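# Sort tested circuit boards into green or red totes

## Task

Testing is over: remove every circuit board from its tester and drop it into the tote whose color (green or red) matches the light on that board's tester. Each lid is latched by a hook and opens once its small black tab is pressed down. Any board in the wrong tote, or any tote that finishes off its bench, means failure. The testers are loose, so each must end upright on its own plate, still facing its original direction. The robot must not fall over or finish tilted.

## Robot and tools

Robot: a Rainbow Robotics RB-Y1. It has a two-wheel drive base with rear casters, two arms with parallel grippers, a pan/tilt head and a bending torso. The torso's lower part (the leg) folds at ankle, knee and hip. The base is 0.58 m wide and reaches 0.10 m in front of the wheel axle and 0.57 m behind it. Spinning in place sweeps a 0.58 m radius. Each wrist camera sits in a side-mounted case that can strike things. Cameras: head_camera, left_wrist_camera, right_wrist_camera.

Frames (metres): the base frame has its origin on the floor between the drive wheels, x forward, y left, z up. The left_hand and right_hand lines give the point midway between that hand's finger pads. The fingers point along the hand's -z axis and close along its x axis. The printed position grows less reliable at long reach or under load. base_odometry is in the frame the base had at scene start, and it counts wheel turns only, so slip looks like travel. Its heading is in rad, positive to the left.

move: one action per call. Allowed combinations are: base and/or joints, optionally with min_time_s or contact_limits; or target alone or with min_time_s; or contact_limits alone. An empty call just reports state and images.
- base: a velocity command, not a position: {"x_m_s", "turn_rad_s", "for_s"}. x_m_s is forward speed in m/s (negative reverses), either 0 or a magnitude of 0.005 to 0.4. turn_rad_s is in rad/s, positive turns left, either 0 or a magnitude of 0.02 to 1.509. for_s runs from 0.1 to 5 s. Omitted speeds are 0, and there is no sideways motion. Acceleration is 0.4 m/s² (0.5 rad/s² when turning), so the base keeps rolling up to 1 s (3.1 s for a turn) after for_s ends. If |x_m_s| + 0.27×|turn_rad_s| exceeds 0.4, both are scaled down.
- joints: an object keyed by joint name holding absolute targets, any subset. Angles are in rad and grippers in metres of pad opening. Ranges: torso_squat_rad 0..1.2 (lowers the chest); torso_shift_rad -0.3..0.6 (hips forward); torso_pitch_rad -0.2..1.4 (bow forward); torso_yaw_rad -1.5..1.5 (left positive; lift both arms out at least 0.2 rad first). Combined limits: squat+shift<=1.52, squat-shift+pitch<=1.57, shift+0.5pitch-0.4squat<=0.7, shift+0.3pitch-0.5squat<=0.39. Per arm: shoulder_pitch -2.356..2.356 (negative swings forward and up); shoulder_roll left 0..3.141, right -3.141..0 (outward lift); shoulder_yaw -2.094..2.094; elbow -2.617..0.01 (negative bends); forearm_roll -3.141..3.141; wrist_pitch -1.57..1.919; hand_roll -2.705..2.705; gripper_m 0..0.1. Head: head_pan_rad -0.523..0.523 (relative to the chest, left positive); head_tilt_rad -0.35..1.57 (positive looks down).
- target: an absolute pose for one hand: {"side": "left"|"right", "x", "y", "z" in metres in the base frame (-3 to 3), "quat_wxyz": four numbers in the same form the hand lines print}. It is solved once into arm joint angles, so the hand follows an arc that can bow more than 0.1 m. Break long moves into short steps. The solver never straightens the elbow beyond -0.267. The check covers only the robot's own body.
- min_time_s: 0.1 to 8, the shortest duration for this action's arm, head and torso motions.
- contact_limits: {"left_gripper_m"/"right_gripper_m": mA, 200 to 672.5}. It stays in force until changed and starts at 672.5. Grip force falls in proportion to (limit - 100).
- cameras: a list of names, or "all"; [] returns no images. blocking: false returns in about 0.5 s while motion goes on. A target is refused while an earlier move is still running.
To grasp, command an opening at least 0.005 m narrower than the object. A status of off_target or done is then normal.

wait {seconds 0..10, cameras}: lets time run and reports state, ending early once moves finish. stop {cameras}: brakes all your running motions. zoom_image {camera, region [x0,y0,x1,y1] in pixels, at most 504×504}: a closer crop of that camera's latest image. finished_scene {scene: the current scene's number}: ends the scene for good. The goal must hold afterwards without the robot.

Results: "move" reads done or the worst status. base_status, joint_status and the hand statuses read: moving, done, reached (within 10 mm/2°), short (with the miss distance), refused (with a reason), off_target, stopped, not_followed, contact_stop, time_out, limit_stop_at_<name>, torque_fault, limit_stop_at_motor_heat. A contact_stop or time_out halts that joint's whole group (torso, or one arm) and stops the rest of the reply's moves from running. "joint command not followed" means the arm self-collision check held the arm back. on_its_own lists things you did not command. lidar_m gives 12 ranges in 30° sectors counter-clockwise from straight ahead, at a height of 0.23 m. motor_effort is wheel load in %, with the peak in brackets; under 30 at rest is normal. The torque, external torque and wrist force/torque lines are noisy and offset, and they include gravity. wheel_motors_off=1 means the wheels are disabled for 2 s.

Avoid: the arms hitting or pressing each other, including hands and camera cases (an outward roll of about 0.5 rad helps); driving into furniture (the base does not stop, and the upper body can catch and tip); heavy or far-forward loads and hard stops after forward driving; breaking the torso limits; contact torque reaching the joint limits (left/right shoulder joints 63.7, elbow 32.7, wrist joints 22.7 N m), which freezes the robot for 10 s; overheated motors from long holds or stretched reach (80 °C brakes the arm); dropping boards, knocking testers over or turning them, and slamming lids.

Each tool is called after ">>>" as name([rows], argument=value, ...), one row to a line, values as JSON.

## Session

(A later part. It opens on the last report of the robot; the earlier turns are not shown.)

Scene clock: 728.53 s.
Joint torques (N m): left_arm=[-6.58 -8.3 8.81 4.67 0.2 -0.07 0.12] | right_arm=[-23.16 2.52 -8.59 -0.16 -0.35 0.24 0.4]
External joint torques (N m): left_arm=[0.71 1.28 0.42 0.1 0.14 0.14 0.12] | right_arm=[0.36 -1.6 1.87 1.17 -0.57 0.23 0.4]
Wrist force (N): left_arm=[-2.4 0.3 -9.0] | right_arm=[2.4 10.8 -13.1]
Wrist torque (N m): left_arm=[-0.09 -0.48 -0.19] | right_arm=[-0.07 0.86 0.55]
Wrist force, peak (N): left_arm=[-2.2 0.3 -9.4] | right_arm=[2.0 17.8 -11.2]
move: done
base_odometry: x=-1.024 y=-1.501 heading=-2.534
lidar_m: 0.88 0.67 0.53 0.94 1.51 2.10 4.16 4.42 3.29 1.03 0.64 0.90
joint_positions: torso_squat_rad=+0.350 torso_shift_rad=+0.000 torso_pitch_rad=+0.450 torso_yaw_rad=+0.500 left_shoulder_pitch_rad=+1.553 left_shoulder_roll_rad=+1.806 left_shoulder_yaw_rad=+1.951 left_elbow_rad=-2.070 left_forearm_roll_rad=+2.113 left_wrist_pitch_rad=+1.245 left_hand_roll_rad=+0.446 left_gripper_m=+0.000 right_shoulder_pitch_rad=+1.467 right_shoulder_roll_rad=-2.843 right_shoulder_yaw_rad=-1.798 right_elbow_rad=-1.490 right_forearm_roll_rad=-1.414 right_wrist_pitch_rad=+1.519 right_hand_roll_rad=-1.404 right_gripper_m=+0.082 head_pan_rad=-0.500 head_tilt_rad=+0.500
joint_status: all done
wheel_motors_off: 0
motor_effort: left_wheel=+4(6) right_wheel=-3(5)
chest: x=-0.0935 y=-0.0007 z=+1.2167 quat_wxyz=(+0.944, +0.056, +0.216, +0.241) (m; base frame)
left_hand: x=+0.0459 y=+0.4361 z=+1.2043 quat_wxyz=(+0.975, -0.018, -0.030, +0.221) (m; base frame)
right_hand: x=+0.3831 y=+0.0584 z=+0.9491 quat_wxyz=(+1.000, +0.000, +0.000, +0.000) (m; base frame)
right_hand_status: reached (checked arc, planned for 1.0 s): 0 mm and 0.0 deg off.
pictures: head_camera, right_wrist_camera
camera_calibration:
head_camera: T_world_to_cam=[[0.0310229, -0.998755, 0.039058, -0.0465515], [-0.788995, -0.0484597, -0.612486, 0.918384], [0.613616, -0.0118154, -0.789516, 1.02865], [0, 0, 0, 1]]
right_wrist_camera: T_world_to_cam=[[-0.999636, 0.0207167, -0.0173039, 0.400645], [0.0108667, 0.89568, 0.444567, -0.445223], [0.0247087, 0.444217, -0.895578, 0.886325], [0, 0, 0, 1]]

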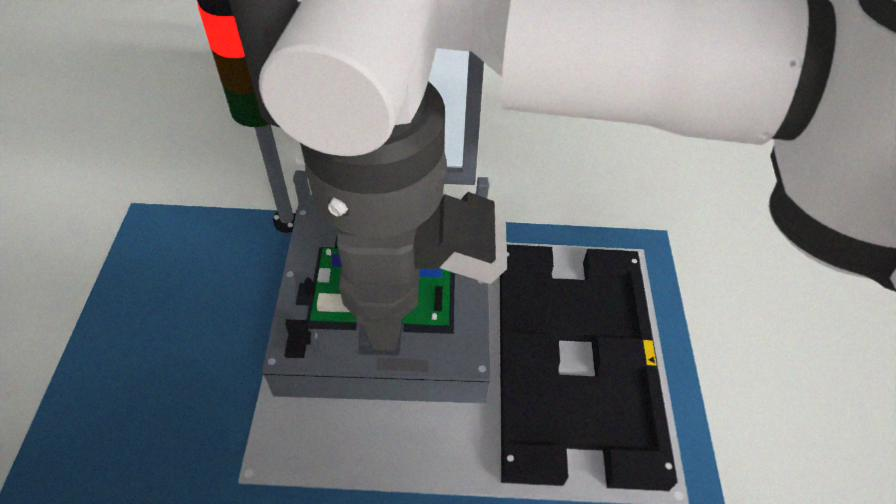

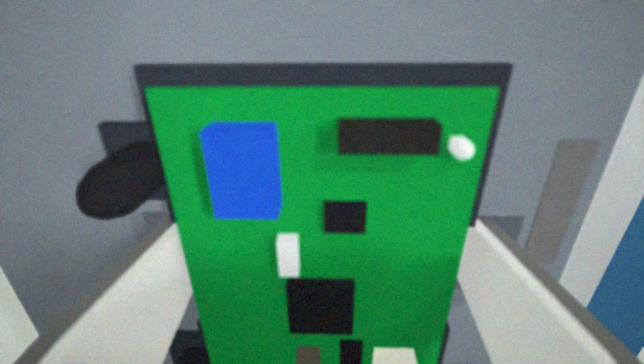

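>>> move(target={"side":"right","x":0.371,"y":0.0585,"z":0.949,"quat_wxyz":[1,0,0,0]}, min_time_s=2, cameras=["head_camera"])

>>> move(target={"side":"right","x":0.361,"y":0.0585,"z":0.949,"quat_wxyz":[1,0,0,0]}, min_time_s=2, cameras=["right_wrist_camera","head_camera"])

Scene clock: 749.30 s.
Wrist force, peak (N): left_arm=[-2.3 0.5 -9.4] | right_arm=[21.5 14.0 -17.9]
move: done
joint_status: all done
wheel_motors_off: 0
motor_effort: left_wheel=+4(4) right_wheel=-4(5)
right_hand_status: reached (checked arc, planned for 2.0 s): 2 mm and 0.1 deg off.
pictures: head_camera
camera_calibration:
head_camera: T_world_to_cam=[[0.0309761, -0.998756, 0.0390777, -0.0465854], [-0.78915, -0.0484319, -0.612288, 0.918277], [0.613419, -0.0118719, -0.789668, 1.02867], [0, 0, 0, 1]]

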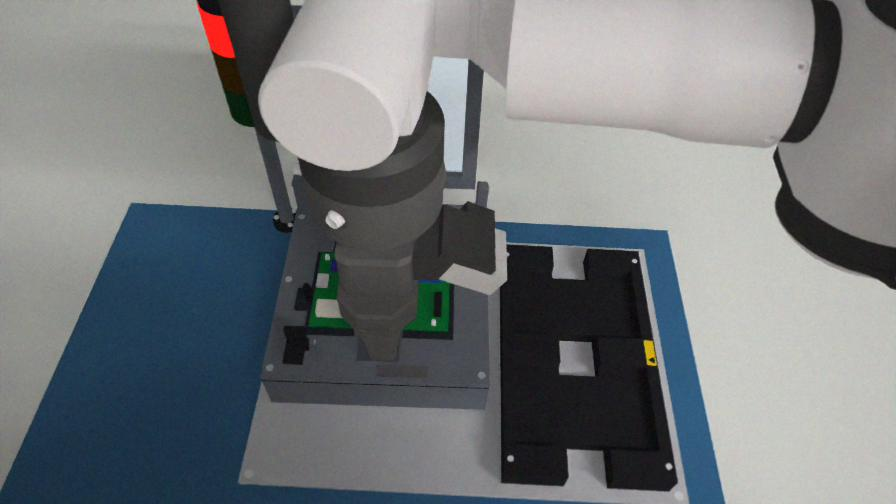

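Scene clock: 751.63 s.
Joint torques (N m): left_arm=[-6.68 -8.54 9 4.54 0.21 -0.14 0.08] | right_arm=[-15.43 0.56 -7.71 -6.11 -4.16 0.99 -0.45]
External joint torques (N m): left_arm=[0.61 1.05 0.61 -0.04 0.15 0.07 0.09] | right_arm=[7.39 -3.43 2.93 -4.73 -4.38 0.98 -0.45]
Wrist force (N): left_arm=[-2.3 0.4 -9.0] | right_arm=[21.6 12.7 -17.0]
Wrist torque (N m): left_arm=[-0.08 -0.45 -0.18] | right_arm=[-0.05 0.70 0.62]
Wrist force, peak (N): left_arm=[-2.2 0.4 -9.5] | right_arm=[22.6 16.1 -17.2]
move: done
base_odometry: x=-1.024 y=-1.501 heading=-2.534
lidar_m: 0.87 0.68 0.52 0.94 1.52 2.11 4.17 4.43 3.29 1.03 0.64 0.91
joint_positions: torso_squat_rad=+0.350 torso_shift_rad=+0.000 torso_pitch_rad=+0.450 torso_yaw_rad=+0.500 left_shoulder_pitch_rad=+1.553 left_shoulder_roll_rad=+1.806 left_shoulder_yaw_rad=+1.951 left_elbow_rad=-2.070 left_forearm_roll_rad=+2.113 left_wrist_pitch_rad=+1.245 left_hand_roll_rad=+0.446 left_gripper_m=+0.000 right_shoulder_pitch_rad=+1.474 right_shoulder_roll_rad=-2.825 right_shoulder_yaw_rad=-1.795 right_elbow_rad=-1.593 right_forearm_roll_rad=-1.407 right_wrist_pitch_rad=+1.525 right_hand_roll_rad=-1.489 right_gripper_m=+0.082 head_pan_rad=-0.500 head_tilt_rad=+0.500
joint_status: all done
wheel_motors_off: 0
motor_effort: left_wheel=+3(4) right_wheel=-2(5)
chest: x=-0.0933 y=-0.0007 z=+1.2167 quat_wxyz=(+0.944, +0.056, +0.216, +0.241) (m; base frame)
left_hand: x=+0.0461 y=+0.4361 z=+1.2042 quat_wxyz=(+0.975, -0.018, -0.030, +0.221) (m; base frame)
right_hand: x=+0.3624 y=+0.0585 z=+0.9497 quat_wxyz=(+1.000, +0.000, -0.001, -0.001) (m; base frame)
right_hand_status: reached (checked arc, planned for 2.0 s): 2 mm and 0.1 deg off.
pictures: head_camera, right_wrist_camera
camera_calibration:
head_camera: T_world_to_cam=[[0.0309616, -0.998756, 0.0390846, -0.0465952], [-0.789153, -0.0484246, -0.612285, 0.918275], [0.613416, -0.0118864, -0.789671, 1.02867], [0, 0, 0, 1]]
right_wrist_camera: T_world_to_cam=[[-0.999599, 0.0217093, -0.0181944, 0.380753], [0.0113564, 0.895605, 0.444704, -0.445606], [0.0259492, 0.444319, -0.895493, 0.886802], [0, 0, 0, 1]]

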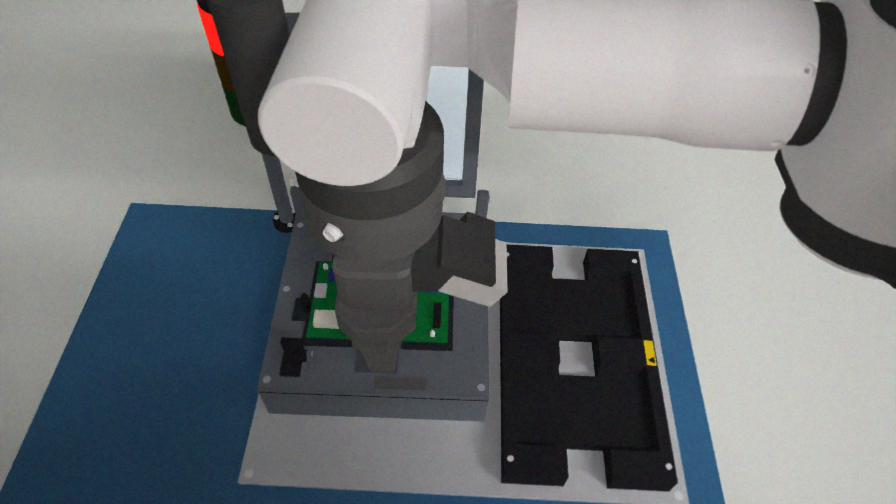

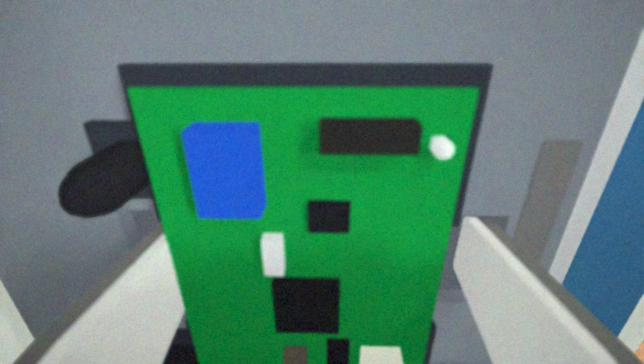

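>>> move(target={"side":"right","x":0.368,"y":0.0585,"z":0.946,"quat_wxyz":[1,0,0,0]}, min_time_s=1, cameras=["right_wrist_camera"])

>>> move(joints={"right_gripper_m":0.05}, cameras=["right_wrist_camera","head_camera"])

Scene clock: 756.67 s.
Wrist force, peak (N): left_arm=[-2.0 0.6 -9.4] | right_arm=[21.8 13.0 -17.1]
move: done
joint_status: all done
wheel_motors_off: 0
motor_effort: left_wheel=+3(4) right_wheel=-4(5)
right_hand_status: reached (checked arc, planned for 1.0 s): 1 mm and 0.1 deg off.
pictures: right_wrist_camera
camera_calibration:
right_wrist_camera: T_world_to_cam=[[-0.999613, 0.0208384, -0.0184188, 0.386649], [0.0104722, 0.895546, 0.444846, -0.444036], [0.0257647, 0.444481, -0.895418, 0.883872], [0, 0, 0, 1]]

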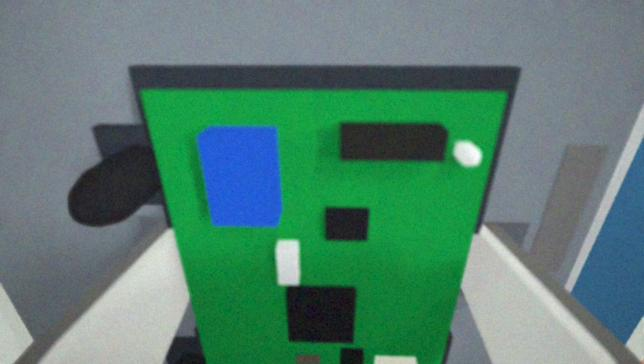

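Scene clock: 757.50 s.
Joint torques (N m): left_arm=[-6.33 -8.6 8.82 4.67 0.27 -0.17 0.08] | right_arm=[-18.24 1.91 -8.59 -3.35 -3 0.72 0.22]
External joint torques (N m): left_arm=[0.96 0.99 0.42 0.09 0.21 0.05 0.09] | right_arm=[4.77 -2.14 2 -1.96 -3.22 0.72 0.22]
Wrist force (N): left_arm=[-2.3 0.4 -8.8] | right_arm=[16.3 13.0 -13.4]
Wrist torque (N m): left_arm=[-0.09 -0.46 -0.19] | right_arm=[-0.07 0.72 0.66]
Wrist force, peak (N): left_arm=[-2.2 0.3 -9.3] | right_arm=[20.2 13.5 -15.6]
move: off_target
base_odometry: x=-1.024 y=-1.501 heading=-2.534
lidar_m: 0.88 0.67 0.52 0.93 1.52 2.10 4.17 4.43 3.28 1.02 0.64 0.91
joint_positions: torso_squat_rad=+0.350 torso_shift_rad=+0.000 torso_pitch_rad=+0.450 torso_yaw_rad=+0.500 left_shoulder_pitch_rad=+1.553 left_shoulder_roll_rad=+1.806 left_shoulder_yaw_rad=+1.951 left_elbow_rad=-2.070 left_forearm_roll_rad=+2.113 left_wrist_pitch_rad=+1.245 left_hand_roll_rad=+0.446 left_gripper_m=+0.000 right_shoulder_pitch_rad=+1.477 right_shoulder_roll_rad=-2.830 right_shoulder_yaw_rad=-1.794 right_elbow_rad=-1.562 right_forearm_roll_rad=-1.404 right_wrist_pitch_rad=+1.516 right_hand_roll_rad=-1.464 right_gripper_m=+0.070 head_pan_rad=-0.500 head_tilt_rad=+0.500
joint_status: right_gripper_m off_target (ended at +0.070, target +0.050)
wheel_motors_off: 0
motor_effort: left_wheel=+2(4) right_wheel=-6(6)
chest: x=-0.0934 y=-0.0007 z=+1.2167 quat_wxyz=(+0.944, +0.056, +0.216, +0.241) (m; base frame)
left_hand: x=+0.0461 y=+0.4361 z=+1.2042 quat_wxyz=(+0.975, -0.018, -0.030, +0.221) (m; base frame)
right_hand: x=+0.3687 y=+0.0584 z=+0.9467 quat_wxyz=(+1.000, +0.001, -0.001, -0.001) (m; base frame)
pictures: head_camera, right_wrist_camera
camera_calibration:
head_camera: T_world_to_cam=[[0.0309613, -0.998756, 0.0390855, -0.046595], [-0.789121, -0.0484256, -0.612326, 0.918295], [0.613458, -0.0118848, -0.789638, 1.02867], [0, 0, 0, 1]]
right_wrist_camera: T_world_to_cam=[[-0.999574, 0.0216834, -0.0195194, 0.388196], [0.0107345, 0.895454, 0.445024, -0.444296], [0.0271283, 0.444625, -0.895306, 0.883315], [0, 0, 0, 1]]

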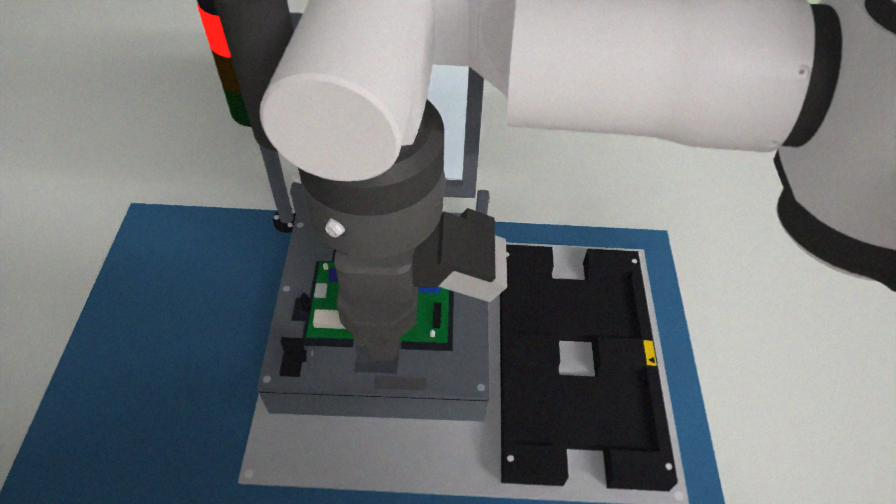

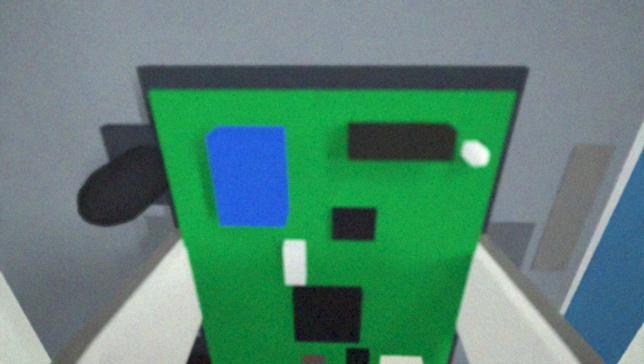

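>>> move(target={"side":"right","x":0.3705,"y":0.0585,"z":0.953,"quat_wxyz":[1,0,0,0]}, min_time_s=1.5, cameras=["right_wrist_camera"])

>>> move(target={"side":"right","x":0.3695,"y":0.0585,"z":0.985,"quat_wxyz":[1,0,0,0]}, min_time_s=3, cameras=["right_wrist_camera","head_camera"])

Scene clock: 765.00 s.
Wrist force, peak (N): left_arm=[-2.2 0.7 -9.4] | right_arm=[14.5 15.9 -21.6]
move: done
joint_status: all done
wheel_motors_off: 0
motor_effort: left_wheel=+3(4) right_wheel=-3(6)
right_hand_status: reached (checked arc, planned for 1.5 s): 0 mm and 0.0 deg off.
pictures: right_wrist_camera
camera_calibration:
right_wrist_camera: T_world_to_cam=[[-0.999657, 0.0199367, -0.0169999, 0.387686], [0.0103146, 0.8959, 0.444136, -0.446251], [0.0240848, 0.443808, -0.895798, 0.890363], [0, 0, 0, 1]]

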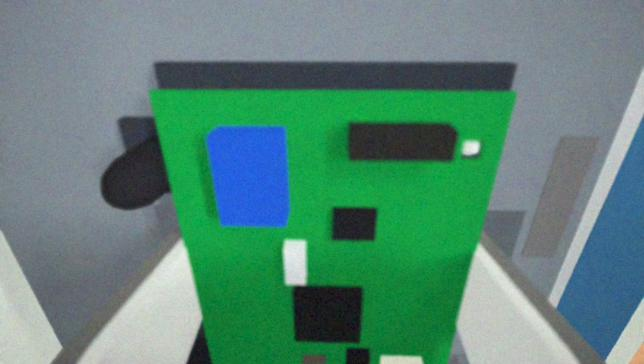

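Scene clock: 768.33 s.
Joint torques (N m): left_arm=[-6.27 -8.53 8.95 4.66 0.27 -0.16 0.07] | right_arm=[-22.67 6.12 -11.43 -1.41 -0.35 0.31 -0.36]
External joint torques (N m): left_arm=[1.02 1.06 0.56 0.08 0.21 0.05 0.07] | right_arm=[0.42 2.35 -0.74 -0.38 -0.57 0.31 -0.36]
Wrist force (N): left_arm=[-2.0 0.4 -9.2] | right_arm=[1.9 10.7 -13.4]
Wrist torque (N m): left_arm=[-0.08 -0.44 -0.18] | right_arm=[-0.06 0.82 0.55]
Wrist force, peak (N): left_arm=[-2.3 0.5 -9.4] | right_arm=[2.3 10.9 -14.1]
move: done
base_odometry: x=-1.024 y=-1.501 heading=-2.534
lidar_m: 0.88 0.67 0.53 0.93 1.53 2.10 4.16 4.42 3.28 1.03 0.65 0.91
joint_positions: torso_squat_rad=+0.350 torso_shift_rad=+0.000 torso_pitch_rad=+0.450 torso_yaw_rad=+0.500 left_shoulder_pitch_rad=+1.553 left_shoulder_roll_rad=+1.806 left_shoulder_yaw_rad=+1.951 left_elbow_rad=-2.070 left_forearm_roll_rad=+2.113 left_wrist_pitch_rad=+1.245 left_hand_roll_rad=+0.446 left_gripper_m=+0.000 right_shoulder_pitch_rad=+1.411 right_shoulder_roll_rad=-2.816 right_shoulder_yaw_rad=-1.827 right_elbow_rad=-1.579 right_forearm_roll_rad=-1.461 right_wrist_pitch_rad=+1.594 right_hand_roll_rad=-1.468 right_gripper_m=+0.070 head_pan_rad=-0.500 head_tilt_rad=+0.500
joint_status: all done
wheel_motors_off: 0
motor_effort: left_wheel=+3(4) right_wheel=-5(6)
chest: x=-0.0934 y=-0.0007 z=+1.2167 quat_wxyz=(+0.944, +0.056, +0.216, +0.241) (m; base frame)
left_hand: x=+0.0460 y=+0.4361 z=+1.2043 quat_wxyz=(+0.975, -0.018, -0.030, +0.221) (m; base frame)
right_hand: x=+0.3694 y=+0.0586 z=+0.9849 quat_wxyz=(+1.000, +0.000, +0.000, +0.000) (m; base frame)
right_hand_status: reached (checked arc, planned for 3.0 s): 0 mm and 0.0 deg off.
pictures: head_camera, right_wrist_camera
camera_calibration:
head_camera: T_world_to_cam=[[0.03098, -0.998756, 0.0390763, -0.0465809], [-0.789117, -0.0484347, -0.612331, 0.918269], [0.613462, -0.0118658, -0.789635, 1.02869], [0, 0, 0, 1]]
right_wrist_camera: T_world_to_cam=[[-0.99966, 0.0198977, -0.0168578, 0.387186], [0.0103487, 0.896011, 0.443911, -0.460294], [0.0239376, 0.443586, -0.895912, 0.919223], [0, 0, 0, 1]]

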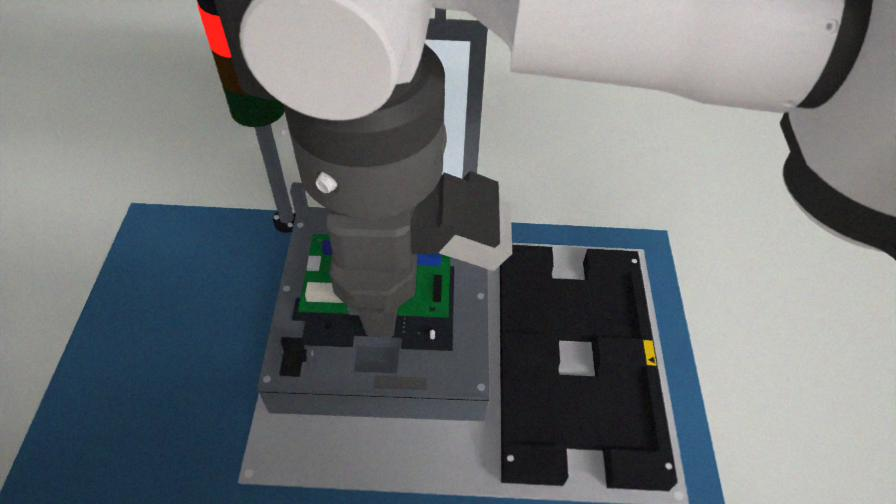

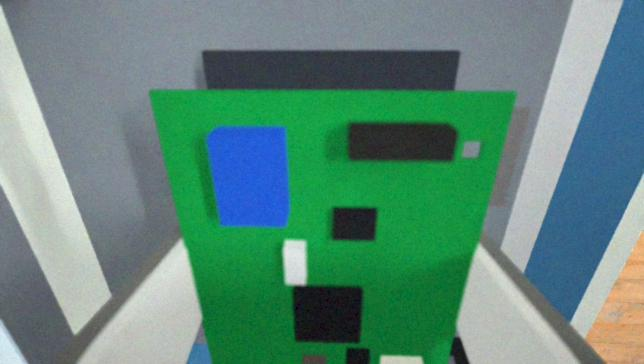

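>>> move(target={"side":"right","x":0.355,"y":0.055,"z":1.02,"quat_wxyz":[1,0,0,0]}, min_time_s=2, cameras=[])

>>> move(target={"side":"right","x":0.3,"y":0.0,"z":1.12,"quat_wxyz":[1,0,0,0]}, min_time_s=2, cameras=[])

>>> move(joints={"torso_yaw_rad":0.3,"head_pan_rad":-0.3}, cameras=[])

>>> move(target={"side":"right","x":0.27,"y":-0.1,"z":1.14,"quat_wxyz":[1,0,0,0]}, min_time_s=1.5, cameras=[])

>>> move(joints={"torso_yaw_rad":0,"head_pan_rad":0,"head_tilt_rad":0.5}, cameras=[])

>>> move(target={"side":"right","x":0.22,"y":-0.36,"z":1.14,"quat_wxyz":[0.9999,0,0,-0.01]}, min_time_s=1.5, cameras=["right_wrist_camera","head_camera"])

Scene clock: 780.47 s.
Wrist force, peak (N): left_arm=[-2.3 0.5 -9.3] | right_arm=[2.2 11.0 -14.1]
move: done
joint_status: all done
wheel_motors_off: 0
motor_effort: left_wheel=+1(4) right_wheel=-4(6)
right_hand_status: reached (checked arc, planned for 2.0 s): 0 mm and 0.0 deg off.
pictures: none

Scene clock: 782.80 s.
Wrist force, peak (N): left_arm=[-2.1 0.4 -9.4] | right_arm=[2.4 11.0 -14.2]
move: done
joint_status: all done
wheel_motors_off: 0
motor_effort: left_wheel=+2(4) right_wheel=-2(6)
right_hand_status: reached (checked arc, planned for 2.0 s): 1 mm and 0.1 deg off.
pictures: none

Scene clock: 783.90 s.
Wrist force, peak (N): left_arm=[-1.9 0.8 -9.4] | right_arm=[1.9 11.5 -13.9]
move: done
joint_status: all done
wheel_motors_off: 0
motor_effort: left_wheel=+4(4) right_wheel=-5(6)
pictures: none

Scene clock: 785.73 s.
Wrist force, peak (N): left_arm=[-2.1 1.2 -9.3] | right_arm=[2.3 11.4 -13.9]
move: done
joint_status: all done
wheel_motors_off: 0
motor_effort: left_wheel=+4(4) right_wheel=-3(5)
right_hand_status: reached (checked arc, planned for 1.5 s): 0 mm and 0.1 deg off.
pictures: none

Scene clock: 787.03 s.
Wrist force, peak (N): left_arm=[-1.7 1.4 -9.3] | right_arm=[1.8 11.6 -14.0]
move: done
joint_status: all done
wheel_motors_off: 0
motor_effort: left_wheel=+3(4) right_wheel=-2(5)
pictures: none

Scene clock: 788.87 s.
Joint torques (N m): left_arm=[-7.05 -8.09 9.89 3.06 0.66 -0.2 0.1] | right_arm=[-6.79 9.48 -8.55 3.48 -0.13 -0.22 0.03]
External joint torques (N m): left_arm=[0.96 0.67 0.61 0.25 0.22 0.1 0.1] | right_arm=[1.83 0.82 1.2 0.31 -0.4 -0.2 0.03]
Wrist force (N): left_arm=[-1.5 1.4 -8.9] | right_arm=[2.2 10.9 -13.6]
Wrist torque (N m): left_arm=[-0.13 -0.39 -0.18] | right_arm=[-0.08 0.85 0.54]
Wrist force, peak (N): left_arm=[-1.8 1.6 -9.1] | right_arm=[1.9 12.1 -13.9]
move: done
base_odometry: x=-1.024 y=-1.501 heading=-2.534
lidar_m: 0.87 0.67 0.53 0.94 1.52 2.10 4.17 4.41 3.28 1.03 0.64 0.90
joint_positions: torso_squat_rad=+0.350 torso_shift_rad=+0.000 torso_pitch_rad=+0.450 torso_yaw_rad=+0.000 left_shoulder_pitch_rad=+1.553 left_shoulder_roll_rad=+1.806 left_shoulder_yaw_rad=+1.951 left_elbow_rad=-2.070 left_forearm_roll_rad=+2.113 left_wrist_pitch_rad=+1.245 left_hand_roll_rad=+0.446 left_gripper_m=+0.000 right_shoulder_pitch_rad=+1.479 right_shoulder_roll_rad=-1.833 right_shoulder_yaw_rad=-2.017 right_elbow_rad=-2.087 right_forearm_roll_rad=-1.911 right_wrist_pitch_rad=+1.477 right_hand_roll_rad=-0.608 right_gripper_m=+0.070 head_pan_rad=+0.000 head_tilt_rad=+0.500
joint_status: all done
wheel_motors_off: 0
motor_effort: left_wheel=+3(3) right_wheel=-3(5)
chest: x=-0.0935 y=-0.0007 z=+1.2167 quat_wxyz=(+0.975, +0.000, +0.223, +0.000) (m; base frame)
left_hand: x=+0.2201 y=+0.3198 z=+1.1200 quat_wxyz=(+0.992, -0.129, -0.001, +0.000) (m; base frame)
right_hand: x=+0.2203 y=-0.3599 z=+1.1404 quat_wxyz=(+1.000, -0.001, -0.001, -0.011) (m; base frame)
right_hand_status: reached (checked arc, planned for 1.5 s): 1 mm and 0.2 deg off.
pictures: head_camera, right_wrist_camera
camera_calibration:
head_camera: T_world_to_cam=[[0.0309045, -0.998755, 0.0391474, -0.0572186], [-0.789077, -0.0484195, -0.612383, 0.918976], [0.613517, -0.0119649, -0.789591, 1.02614], [0, 0, 0, 1]]
right_wrist_camera: T_world_to_cam=[[-0.99895, 0.0412645, -0.0198811, 0.260073], [0.0282242, 0.896393, 0.442361, -0.154828], [0.0360751, 0.441335, -0.896617, 1.24508], [0, 0, 0, 1]]

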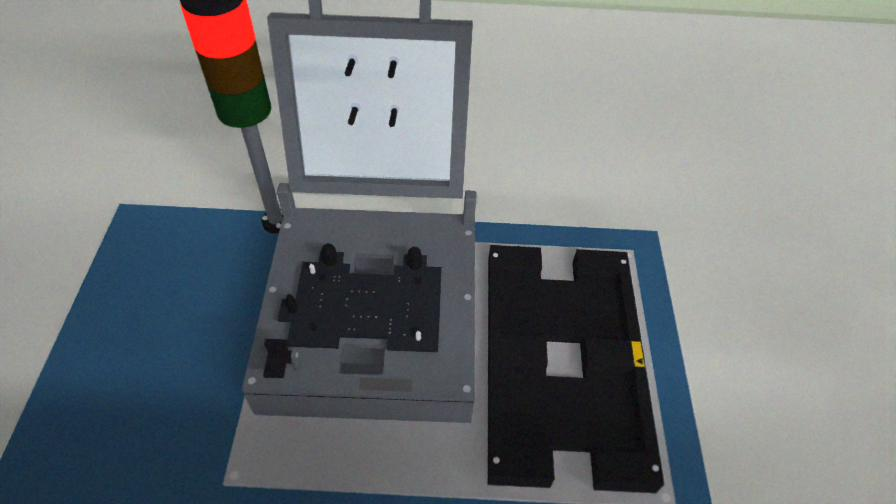

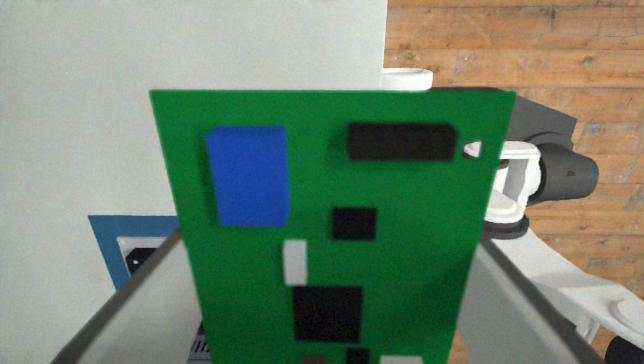

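>>> move(base={"x_m_s":-0.2,"for_s":3.0}, joints={"torso_pitch_rad":0.2,"head_tilt_rad":0.4}, cameras=[])

>>> move(base={"turn_rad_s":-0.7,"for_s":4.466}, cameras=["head_camera"])

Scene clock: 802.07 s.
Wrist force, peak (N): left_arm=[-3.3 1.8 -8.9] | right_arm=[2.9 10.9 -14.0]
move: done
base_status: done (sent for 3 of 3 s)
joint_status: all done
wheel_motors_off: 0
motor_effort: left_wheel=+0(22) right_wheel=+2(27)
pictures: none

Scene clock: 808.23 s.
Joint torques (N m): left_arm=[-7.19 -5.26 9.71 3.87 0.5 -0.67 0.09] | right_arm=[-6.76 5.32 -8.74 3.93 0.13 -0.6 -0.04]
External joint torques (N m): left_arm=[0.81 0.19 0.31 0.01 0.26 0.07 0.1] | right_arm=[1.62 0.51 0.86 -0.21 -0.42 -0.14 -0.05]
Wrist force (N): left_arm=[-3.2 1.5 -8.4] | right_arm=[0.4 11.1 -13.1]
Wrist torque (N m): left_arm=[-0.12 -0.50 -0.18] | right_arm=[-0.11 0.75 0.52]
Wrist force, peak (N): left_arm=[-3.2 2.0 -9.1] | right_arm=[0.4 11.0 -13.6]
move: done
base_odometry: x=-0.532 y=-1.158 heading=+0.623
lidar_m: 3.56 4.13 3.25 2.88 1.25 1.00 1.48 0.97 1.24 1.47 1.54 2.18
base_status: done (sent for 4.47 of 4.47 s)
joint_positions: torso_squat_rad=+0.350 torso_shift_rad=+0.000 torso_pitch_rad=+0.200 torso_yaw_rad=+0.000 left_shoulder_pitch_rad=+1.553 left_shoulder_roll_rad=+1.806 left_shoulder_yaw_rad=+1.951 left_elbow_rad=-2.070 left_forearm_roll_rad=+2.113 left_wrist_pitch_rad=+1.245 left_hand_roll_rad=+0.446 left_gripper_m=+0.000 right_shoulder_pitch_rad=+1.479 right_shoulder_roll_rad=-1.832 right_shoulder_yaw_rad=-2.017 right_elbow_rad=-2.087 right_forearm_roll_rad=-1.911 right_wrist_pitch_rad=+1.477 right_hand_roll_rad=-0.608 right_gripper_m=+0.070 head_pan_rad=+0.000 head_tilt_rad=+0.400
wheel_motors_off: 0
motor_effort: left_wheel=+4(27) right_wheel=+3(21)
chest: x=-0.1666 y=-0.0007 z=+1.2413 quat_wxyz=(+0.995, +0.000, +0.100, +0.000) (m; base frame)
left_hand: x=+0.1612 y=+0.3197 z=+1.2253 quat_wxyz=(+0.984, -0.128, -0.124, -0.016) (m; base frame)
right_hand: x=+0.1562 y=-0.3600 z=+1.2450 quat_wxyz=(+0.992, +0.000, -0.126, -0.011) (m; base frame)
pictures: head_camera
camera_calibration:
head_camera: T_world_to_cam=[[0.0153809, -0.99876, 0.0473547, -0.0687501], [-0.531272, -0.0482851, -0.845824, 1.21504], [0.847062, -0.0121486, -0.531355, 0.789597], [0, 0, 0, 1]]

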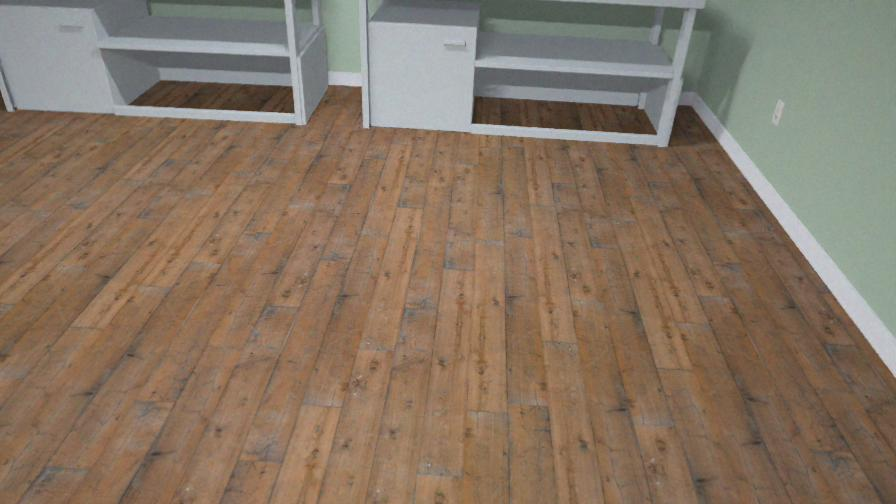

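Look up to see totes.

>>> move(joints={"head_tilt_rad":0.05}, cameras=["head_camera"])

Scene clock: 811.33 s.
Joint torques (N m): left_arm=[-7.13 -4.92 9.9 3.96 0.43 -0.66 0.08] | right_arm=[-6.95 4.95 -8.99 3.9 0.14 -0.62 0.01]
External joint torques (N m): left_arm=[0.88 0.54 0.5 0.1 0.19 0.07 0.1] | right_arm=[1.43 0.15 0.62 -0.24 -0.4 -0.16 0]
Wrist force (N): left_arm=[-3.1 1.6 -8.8] | right_arm=[0.4 10.8 -13.1]
Wrist torque (N m): left_arm=[-0.14 -0.47 -0.16] | right_arm=[-0.08 0.73 0.53]
Wrist force, peak (N): left_arm=[-3.5 1.7 -9.2] | right_arm=[0.5 11.2 -13.4]
move: done
base_odometry: x=-0.532 y=-1.158 heading=+0.623
lidar_m: 3.55 4.14 3.25 2.88 1.24 1.00 1.48 0.97 1.23 1.46 1.54 2.18
joint_positions: torso_squat_rad=+0.350 torso_shift_rad=+0.000 torso_pitch_rad=+0.200 torso_yaw_rad=+0.000 left_shoulder_pitch_rad=+1.553 left_shoulder_roll_rad=+1.806 left_shoulder_yaw_rad=+1.951 left_elbow_rad=-2.070 left_forearm_roll_rad=+2.113 left_wrist_pitch_rad=+1.245 left_hand_roll_rad=+0.446 left_gripper_m=+0.000 right_shoulder_pitch_rad=+1.479 right_shoulder_roll_rad=-1.832 right_shoulder_yaw_rad=-2.017 right_elbow_rad=-2.087 right_forearm_roll_rad=-1.911 right_wrist_pitch_rad=+1.477 right_hand_roll_rad=-0.608 right_gripper_m=+0.070 head_pan_rad=+0.000 head_tilt_rad=+0.050
joint_status: all done
wheel_motors_off: 0
motor_effort: left_wheel=+3(5) right_wheel=+2(4)
chest: x=-0.1666 y=-0.0007 z=+1.2413 quat_wxyz=(+0.995, +0.000, +0.100, +0.000) (m; base frame)
left_hand: x=+0.1612 y=+0.3197 z=+1.2253 quat_wxyz=(+0.984, -0.128, -0.124, -0.016) (m; base frame)
right_hand: x=+0.1562 y=-0.3600 z=+1.2450 quat_wxyz=(+0.992, +0.000, -0.126, -0.011) (m; base frame)
pictures: head_camera
camera_calibration:
head_camera: T_world_to_cam=[[-0.00210162, -0.99876, 0.0497369, -0.0740048], [-0.209032, -0.0481995, -0.97672, 1.43655], [0.977907, -0.0124493, -0.208672, 0.340954], [0, 0, 0, 1]]

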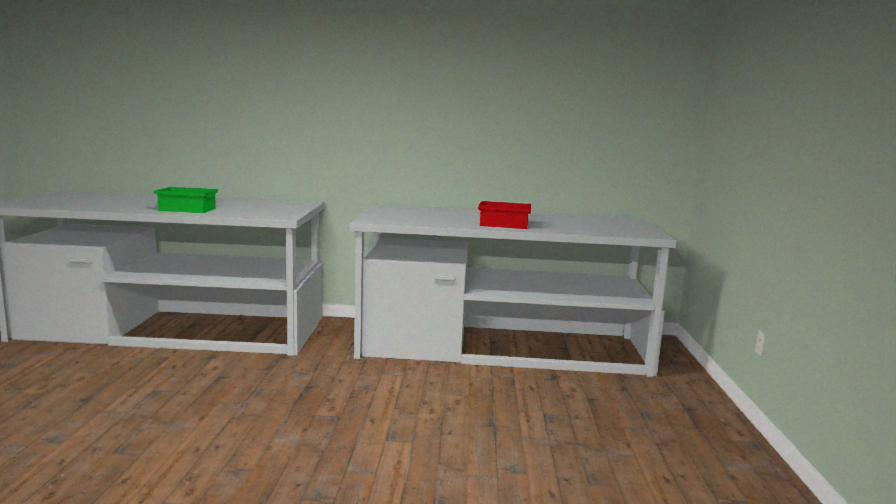

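>>> move(base={"turn_rad_s":-0.04,"for_s":1.2}, cameras=[])

>>> move(base={"x_m_s":0.35,"for_s":5}, joints={"head_tilt_rad":0.3}, cameras=["head_camera"])

Scene clock: 822.53 s.
Wrist force, peak (N): left_arm=[-3.4 2.2 -8.8] | right_arm=[0.5 11.1 -13.4]
move: done
base_status: done (sent for 1.2 of 1.2 s)
wheel_motors_off: 0
motor_effort: left_wheel=+3(22) right_wheel=+2(17)
pictures: none

Scene clock: 828.87 s.
Joint torques (N m): left_arm=[-7.34 -4.69 9.88 3.87 0.5 -0.78 0.08] | right_arm=[-6.91 5.02 -8.96 3.91 0.25 -0.65 -0.01]
External joint torques (N m): left_arm=[0.66 0.77 0.48 0.01 0.27 -0.05 0.09] | right_arm=[1.47 0.22 0.65 -0.23 -0.3 -0.19 -0.03]
Wrist force (N): left_arm=[-3.1 1.6 -8.7] | right_arm=[0.5 10.9 -13.3]
Wrist torque (N m): left_arm=[-0.15 -0.48 -0.17] | right_arm=[-0.08 0.74 0.52]
Wrist force, peak (N): left_arm=[-3.3 1.5 -9.0] | right_arm=[0.7 11.1 -13.5]
move: done
base_odometry: x=+0.937 y=-0.207 heading=+0.575
lidar_m: 1.81 1.89 2.80 3.18 3.28 2.69 2.62 2.08 1.53 1.46 1.51 2.06
base_status: done (sent for 5 of 5 s)
joint_positions: torso_squat_rad=+0.350 torso_shift_rad=+0.000 torso_pitch_rad=+0.200 torso_yaw_rad=+0.000 left_shoulder_pitch_rad=+1.553 left_shoulder_roll_rad=+1.806 left_shoulder_yaw_rad=+1.951 left_elbow_rad=-2.070 left_forearm_roll_rad=+2.113 left_wrist_pitch_rad=+1.245 left_hand_roll_rad=+0.446 left_gripper_m=+0.000 right_shoulder_pitch_rad=+1.479 right_shoulder_roll_rad=-1.832 right_shoulder_yaw_rad=-2.017 right_elbow_rad=-2.087 right_forearm_roll_rad=-1.911 right_wrist_pitch_rad=+1.477 right_hand_roll_rad=-0.608 right_gripper_m=+0.070 head_pan_rad=+0.000 head_tilt_rad=+0.300
joint_status: all done
wheel_motors_off: 0
motor_effort: left_wheel=-3(29) right_wheel=+0(28)
chest: x=-0.1665 y=-0.0007 z=+1.2413 quat_wxyz=(+0.995, +0.000, +0.100, +0.000) (m; base frame)
left_hand: x=+0.1612 y=+0.3197 z=+1.2252 quat_wxyz=(+0.984, -0.128, -0.124, -0.016) (m; base frame)
right_hand: x=+0.1563 y=-0.3600 z=+1.2450 quat_wxyz=(+0.992, +0.000, -0.126, -0.011) (m; base frame)
pictures: head_camera
camera_calibration:
head_camera: T_world_to_cam=[[0.0104965, -0.99876, 0.0486592, -0.0711376], [-0.444226, -0.0482539, -0.894614, 1.29414], [0.895853, -0.0122254, -0.444182, 0.66975], [0, 0, 0, 1]]

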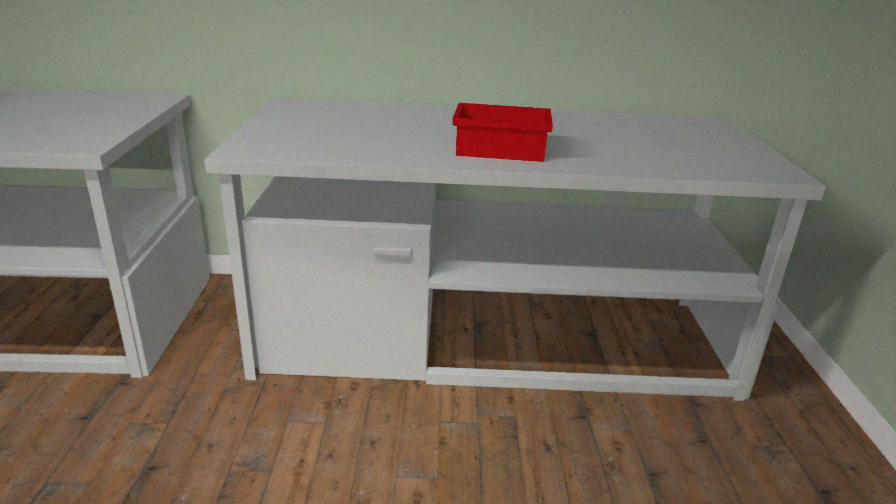

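>>> move(base={"turn_rad_s":0.03,"for_s":0.9}, cameras=[])

>>> move(base={"x_m_s":0.3,"for_s":3.33}, joints={"head_tilt_rad":0.6}, cameras=["head_camera"])

Scene clock: 837.90 s.
Wrist force, peak (N): left_arm=[-3.3 1.8 -9.1] | right_arm=[0.4 11.2 -13.5]
move: done
base_status: done (sent for 0.9 of 0.9 s)
wheel_motors_off: 0
motor_effort: left_wheel=-6(20) right_wheel=+2(19)
pictures: none

Scene clock: 842.33 s.
Joint torques (N m): left_arm=[-7.07 -4.89 9.83 4.02 0.41 -0.67 0.09] | right_arm=[-7.03 5.15 -8.92 3.86 0.21 -0.63 0.01]
External joint torques (N m): left_arm=[0.93 0.57 0.43 0.16 0.17 0.06 0.11] | right_arm=[1.35 0.35 0.69 -0.28 -0.34 -0.18 -0.01]
Wrist force (N): left_arm=[-3.2 1.6 -8.7] | right_arm=[0.4 10.8 -13.0]
Wrist torque (N m): left_arm=[-0.14 -0.48 -0.16] | right_arm=[-0.06 0.76 0.53]
Wrist force, peak (N): left_arm=[-3.3 1.8 -9.0] | right_arm=[0.2 11.2 -13.5]
move: done
base_odometry: x=+1.762 y=+0.359 heading=+0.601
lidar_m: 0.80 0.85 1.26 3.13 3.29 3.64 3.61 2.07 1.54 1.48 1.32 1.50
base_status: done (sent for 3.33 of 3.33 s)
joint_positions: torso_squat_rad=+0.350 torso_shift_rad=+0.000 torso_pitch_rad=+0.200 torso_yaw_rad=+0.000 left_shoulder_pitch_rad=+1.553 left_shoulder_roll_rad=+1.806 left_shoulder_yaw_rad=+1.951 left_elbow_rad=-2.070 left_forearm_roll_rad=+2.113 left_wrist_pitch_rad=+1.245 left_hand_roll_rad=+0.446 left_gripper_m=+0.000 right_shoulder_pitch_rad=+1.479 right_shoulder_roll_rad=-1.832 right_shoulder_yaw_rad=-2.017 right_elbow_rad=-2.087 right_forearm_roll_rad=-1.911 right_wrist_pitch_rad=+1.477 right_hand_roll_rad=-0.608 right_gripper_m=+0.070 head_pan_rad=+0.000 head_tilt_rad=+0.600
joint_status: all done
wheel_motors_off: 0
motor_effort: left_wheel=-2(33) right_wheel=-5(22)
chest: x=-0.1665 y=-0.0007 z=+1.2413 quat_wxyz=(+0.995, +0.000, +0.100, +0.000) (m; base frame)
left_hand: x=+0.1613 y=+0.3197 z=+1.2252 quat_wxyz=(+0.984, -0.128, -0.124, -0.016) (m; base frame)
right_hand: x=+0.1563 y=-0.3600 z=+1.2449 quat_wxyz=(+0.992, +0.000, -0.126, -0.011) (m; base frame)
pictures: head_camera
camera_calibration:
head_camera: T_world_to_cam=[[0.024672, -0.998757, 0.0433106, -0.0619849], [-0.688806, -0.0483822, -0.72333, 1.02298], [0.724526, -0.0119866, -0.689143, 1.00272], [0, 0, 0, 1]]

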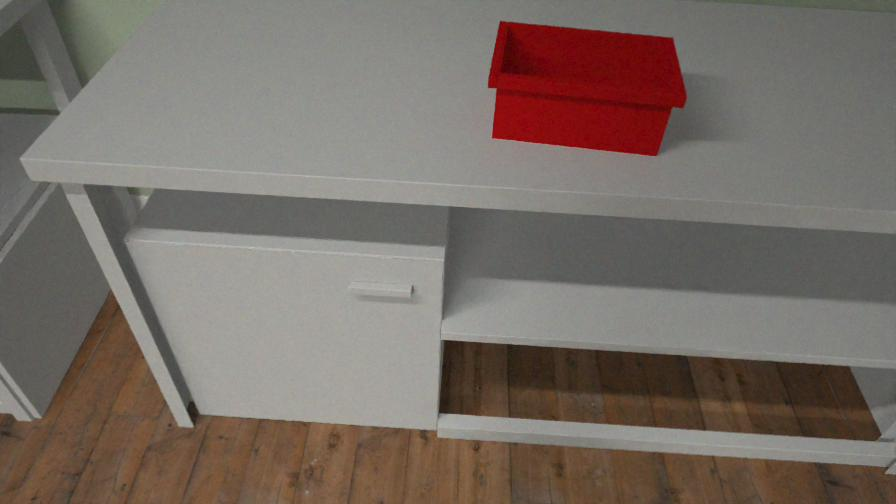

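>>> move(base={"x_m_s":0.2,"for_s":2.65}, joints={"head_tilt_rad":0.6}, cameras=[])

>>> move(joints={"torso_pitch_rad":0.45}, cameras=["head_camera","right_wrist_camera"])

Scene clock: 858.13 s.
Wrist force, peak (N): left_arm=[-3.1 1.5 -9.1] | right_arm=[0.7 11.0 -13.7]
move: done
base_status: done (sent for 2.67 of 2.67 s)
joint_status: all done
wheel_motors_off: 0
motor_effort: left_wheel=+0(25) right_wheel=-5(19)
pictures: none

Scene clock: 859.80 s.
Joint torques (N m): left_arm=[-7.21 -7.79 9.87 2.92 0.54 -0.29 0.12] | right_arm=[-7.03 8.98 -8.92 3.06 -0.06 -0.02 -0.05]
External joint torques (N m): left_arm=[0.8 0.98 0.59 0.11 0.1 0.01 0.13] | right_arm=[1.58 0.31 0.83 -0.11 -0.33 0.01 -0.05]
Wrist force (N): left_arm=[-1.7 1.7 -8.6] | right_arm=[2.1 11.0 -13.2]
Wrist torque (N m): left_arm=[-0.18 -0.41 -0.19] | right_arm=[-0.09 0.83 0.53]
Wrist force, peak (N): left_arm=[-3.1 1.6 -8.9] | right_arm=[2.4 11.2 -13.8]
move: done
base_odometry: x=+2.202 y=+0.660 heading=+0.601
lidar_m: 0.27 0.29 0.40 1.03 3.25 4.15 4.13 2.08 1.54 1.12 1.18 0.96
joint_positions: torso_squat_rad=+0.350 torso_shift_rad=+0.000 torso_pitch_rad=+0.450 torso_yaw_rad=+0.000 left_shoulder_pitch_rad=+1.553 left_shoulder_roll_rad=+1.806 left_shoulder_yaw_rad=+1.951 left_elbow_rad=-2.070 left_forearm_roll_rad=+2.113 left_wrist_pitch_rad=+1.245 left_hand_roll_rad=+0.446 left_gripper_m=+0.000 right_shoulder_pitch_rad=+1.479 right_shoulder_roll_rad=-1.832 right_shoulder_yaw_rad=-2.017 right_elbow_rad=-2.087 right_forearm_roll_rad=-1.911 right_wrist_pitch_rad=+1.477 right_hand_roll_rad=-0.608 right_gripper_m=+0.070 head_pan_rad=+0.000 head_tilt_rad=+0.600
joint_status: all done
wheel_motors_off: 0
motor_effort: left_wheel=+1(4) right_wheel=-3(5)
chest: x=-0.0934 y=-0.0007 z=+1.2167 quat_wxyz=(+0.975, +0.000, +0.223, +0.000) (m; base frame)
left_hand: x=+0.2201 y=+0.3198 z=+1.1200 quat_wxyz=(+0.992, -0.129, -0.001, +0.000) (m; base frame)
right_hand: x=+0.2203 y=-0.3600 z=+1.1403 quat_wxyz=(+1.000, -0.001, -0.001, -0.011) (m; base frame)
pictures: head_camera, right_wrist_camera
camera_calibration:
head_camera: T_world_to_cam=[[0.0347857, -0.998752, 0.0358416, -0.0526719], [-0.846305, -0.0485132, -0.530485, 0.806155], [0.531562, -0.0118796, -0.846936, 1.10675], [0, 0, 0, 1]]
right_wrist_camera: T_world_to_cam=[[-0.998942, 0.0415439, -0.019703, 0.25998], [0.028554, 0.896388, 0.442349, -0.154817], [0.0360384, 0.441319, -0.896627, 1.24508], [0, 0, 0, 1]]

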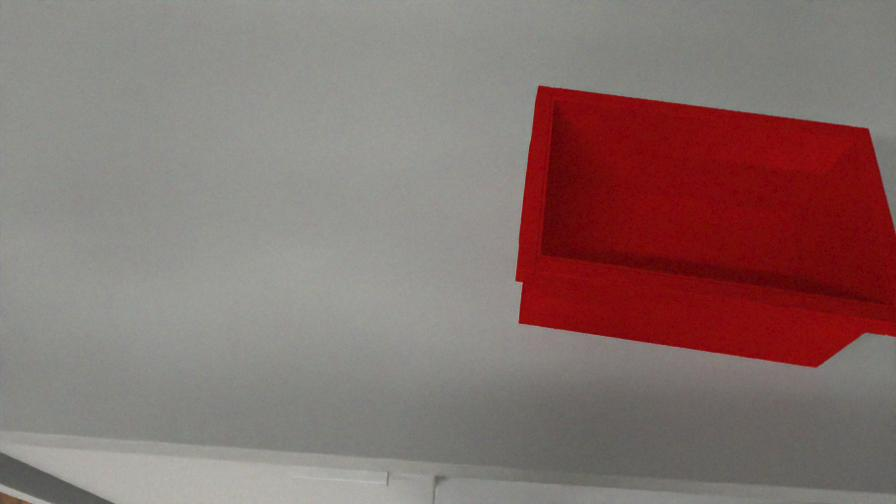

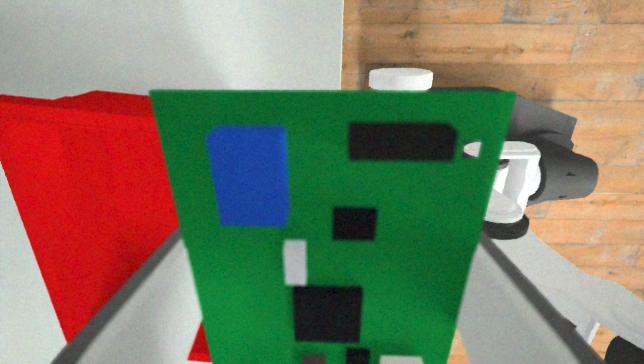

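>>> move(target={"side":"right","x":0.32,"y":-0.28,"z":1.13,"quat_wxyz":[0.9999,0,0,-0.01]}, min_time_s=1.5, cameras=[])

>>> move(target={"side":"right","x":0.41,"y":-0.205,"z":1.1,"quat_wxyz":[0.9995,0,0,-0.03]}, min_time_s=1.5, cameras=["head_camera"])

>>> move(target={"side":"right","x":0.41,"y":-0.205,"z":0.98,"quat_wxyz":[0.9995,0,0,-0.03]}, min_time_s=2.5, cameras=["head_camera"])

Scene clock: 871.93 s.
Wrist force, peak (N): left_arm=[-1.9 1.6 -9.1] | right_arm=[2.1 11.3 -14.0]
move: done
joint_status: all done
wheel_motors_off: 0
motor_effort: left_wheel=+2(4) right_wheel=-3(5)
right_hand_status: reached (checked arc, planned for 1.5 s): 0 mm and 0.0 deg off.
pictures: none

Scene clock: 873.77 s.
Wrist force, peak (N): left_arm=[-1.8 1.7 -9.1] | right_arm=[2.5 11.2 -14.0]
move: done
joint_status: all done
wheel_motors_off: 0
motor_effort: left_wheel=+4(4) right_wheel=-2(4)
right_hand_status: reached (checked arc, planned for 1.5 s): 0 mm and 0.1 deg off.
pictures: head_camera
camera_calibration:
head_camera: T_world_to_cam=[[0.0347844, -0.998752, 0.0358424, -0.0526727], [-0.846287, -0.048513, -0.530514, 0.806176], [0.531591, -0.0118793, -0.846918, 1.10674], [0, 0, 0, 1]]

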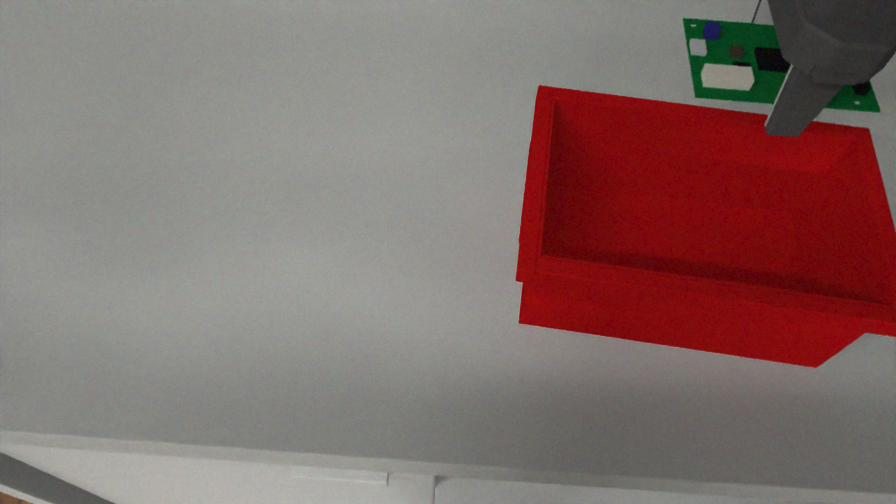

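Scene clock: 876.60 s.
Joint torques (N m): left_arm=[-7.12 -8.04 9.72 2.97 0.56 -0.23 0.14] | right_arm=[-20.32 8.81 -7.97 0.63 0.39 -0.34 0.43]
External joint torques (N m): left_arm=[0.89 0.73 0.44 0.16 0.12 0.07 0.14] | right_arm=[3.27 -1.44 1.49 0.99 0.13 -0.31 0.43]
Wrist force (N): left_arm=[-1.7 1.8 -9.0] | right_arm=[2.2 10.8 -13.7]
Wrist torque (N m): left_arm=[-0.16 -0.40 -0.18] | right_arm=[-0.07 0.86 0.54]
Wrist force, peak (N): left_arm=[-1.9 1.9 -9.1] | right_arm=[1.9 11.4 -13.7]
move: done
base_odometry: x=+2.202 y=+0.660 heading=+0.601
lidar_m: 0.27 0.29 0.40 1.03 3.25 4.14 4.13 2.08 1.55 1.12 1.17 0.96
joint_positions: torso_squat_rad=+0.350 torso_shift_rad=+0.000 torso_pitch_rad=+0.450 torso_yaw_rad=+0.000 left_shoulder_pitch_rad=+1.553 left_shoulder_roll_rad=+1.806 left_shoulder_yaw_rad=+1.951 left_elbow_rad=-2.070 left_forearm_roll_rad=+2.113 left_wrist_pitch_rad=+1.245 left_hand_roll_rad=+0.446 left_gripper_m=+0.000 right_shoulder_pitch_rad=+1.485 right_shoulder_roll_rad=-2.878 right_shoulder_yaw_rad=-1.933 right_elbow_rad=-1.199 right_forearm_roll_rad=-1.500 right_wrist_pitch_rad=+1.416 right_hand_roll_rad=-0.725 right_gripper_m=+0.070 head_pan_rad=+0.000 head_tilt_rad=+0.600
joint_status: all done
wheel_motors_off: 0
motor_effort: left_wheel=+3(4) right_wheel=-3(5)
chest: x=-0.0934 y=-0.0007 z=+1.2167 quat_wxyz=(+0.975, +0.000, +0.223, +0.000) (m; base frame)
left_hand: x=+0.2201 y=+0.3198 z=+1.1200 quat_wxyz=(+0.992, -0.129, -0.001, +0.000) (m; base frame)
right_hand: x=+0.4097 y=-0.2052 z=+0.9807 quat_wxyz=(+1.000, +0.000, -0.001, -0.030) (m; base frame)
right_hand_status: reached (checked arc, planned for 2.5 s): 1 mm and 0.2 deg off.
pictures: head_camera
camera_calibration:
head_camera: T_world_to_cam=[[0.0347843, -0.998752, 0.0358427, -0.0526729], [-0.846287, -0.0485131, -0.530514, 0.806176], [0.531591, -0.0118797, -0.846918, 1.10674], [0, 0, 0, 1]]

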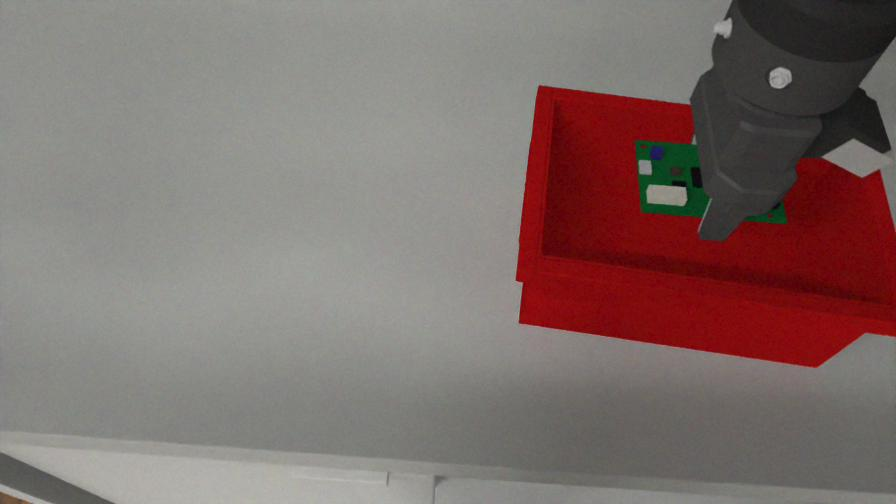

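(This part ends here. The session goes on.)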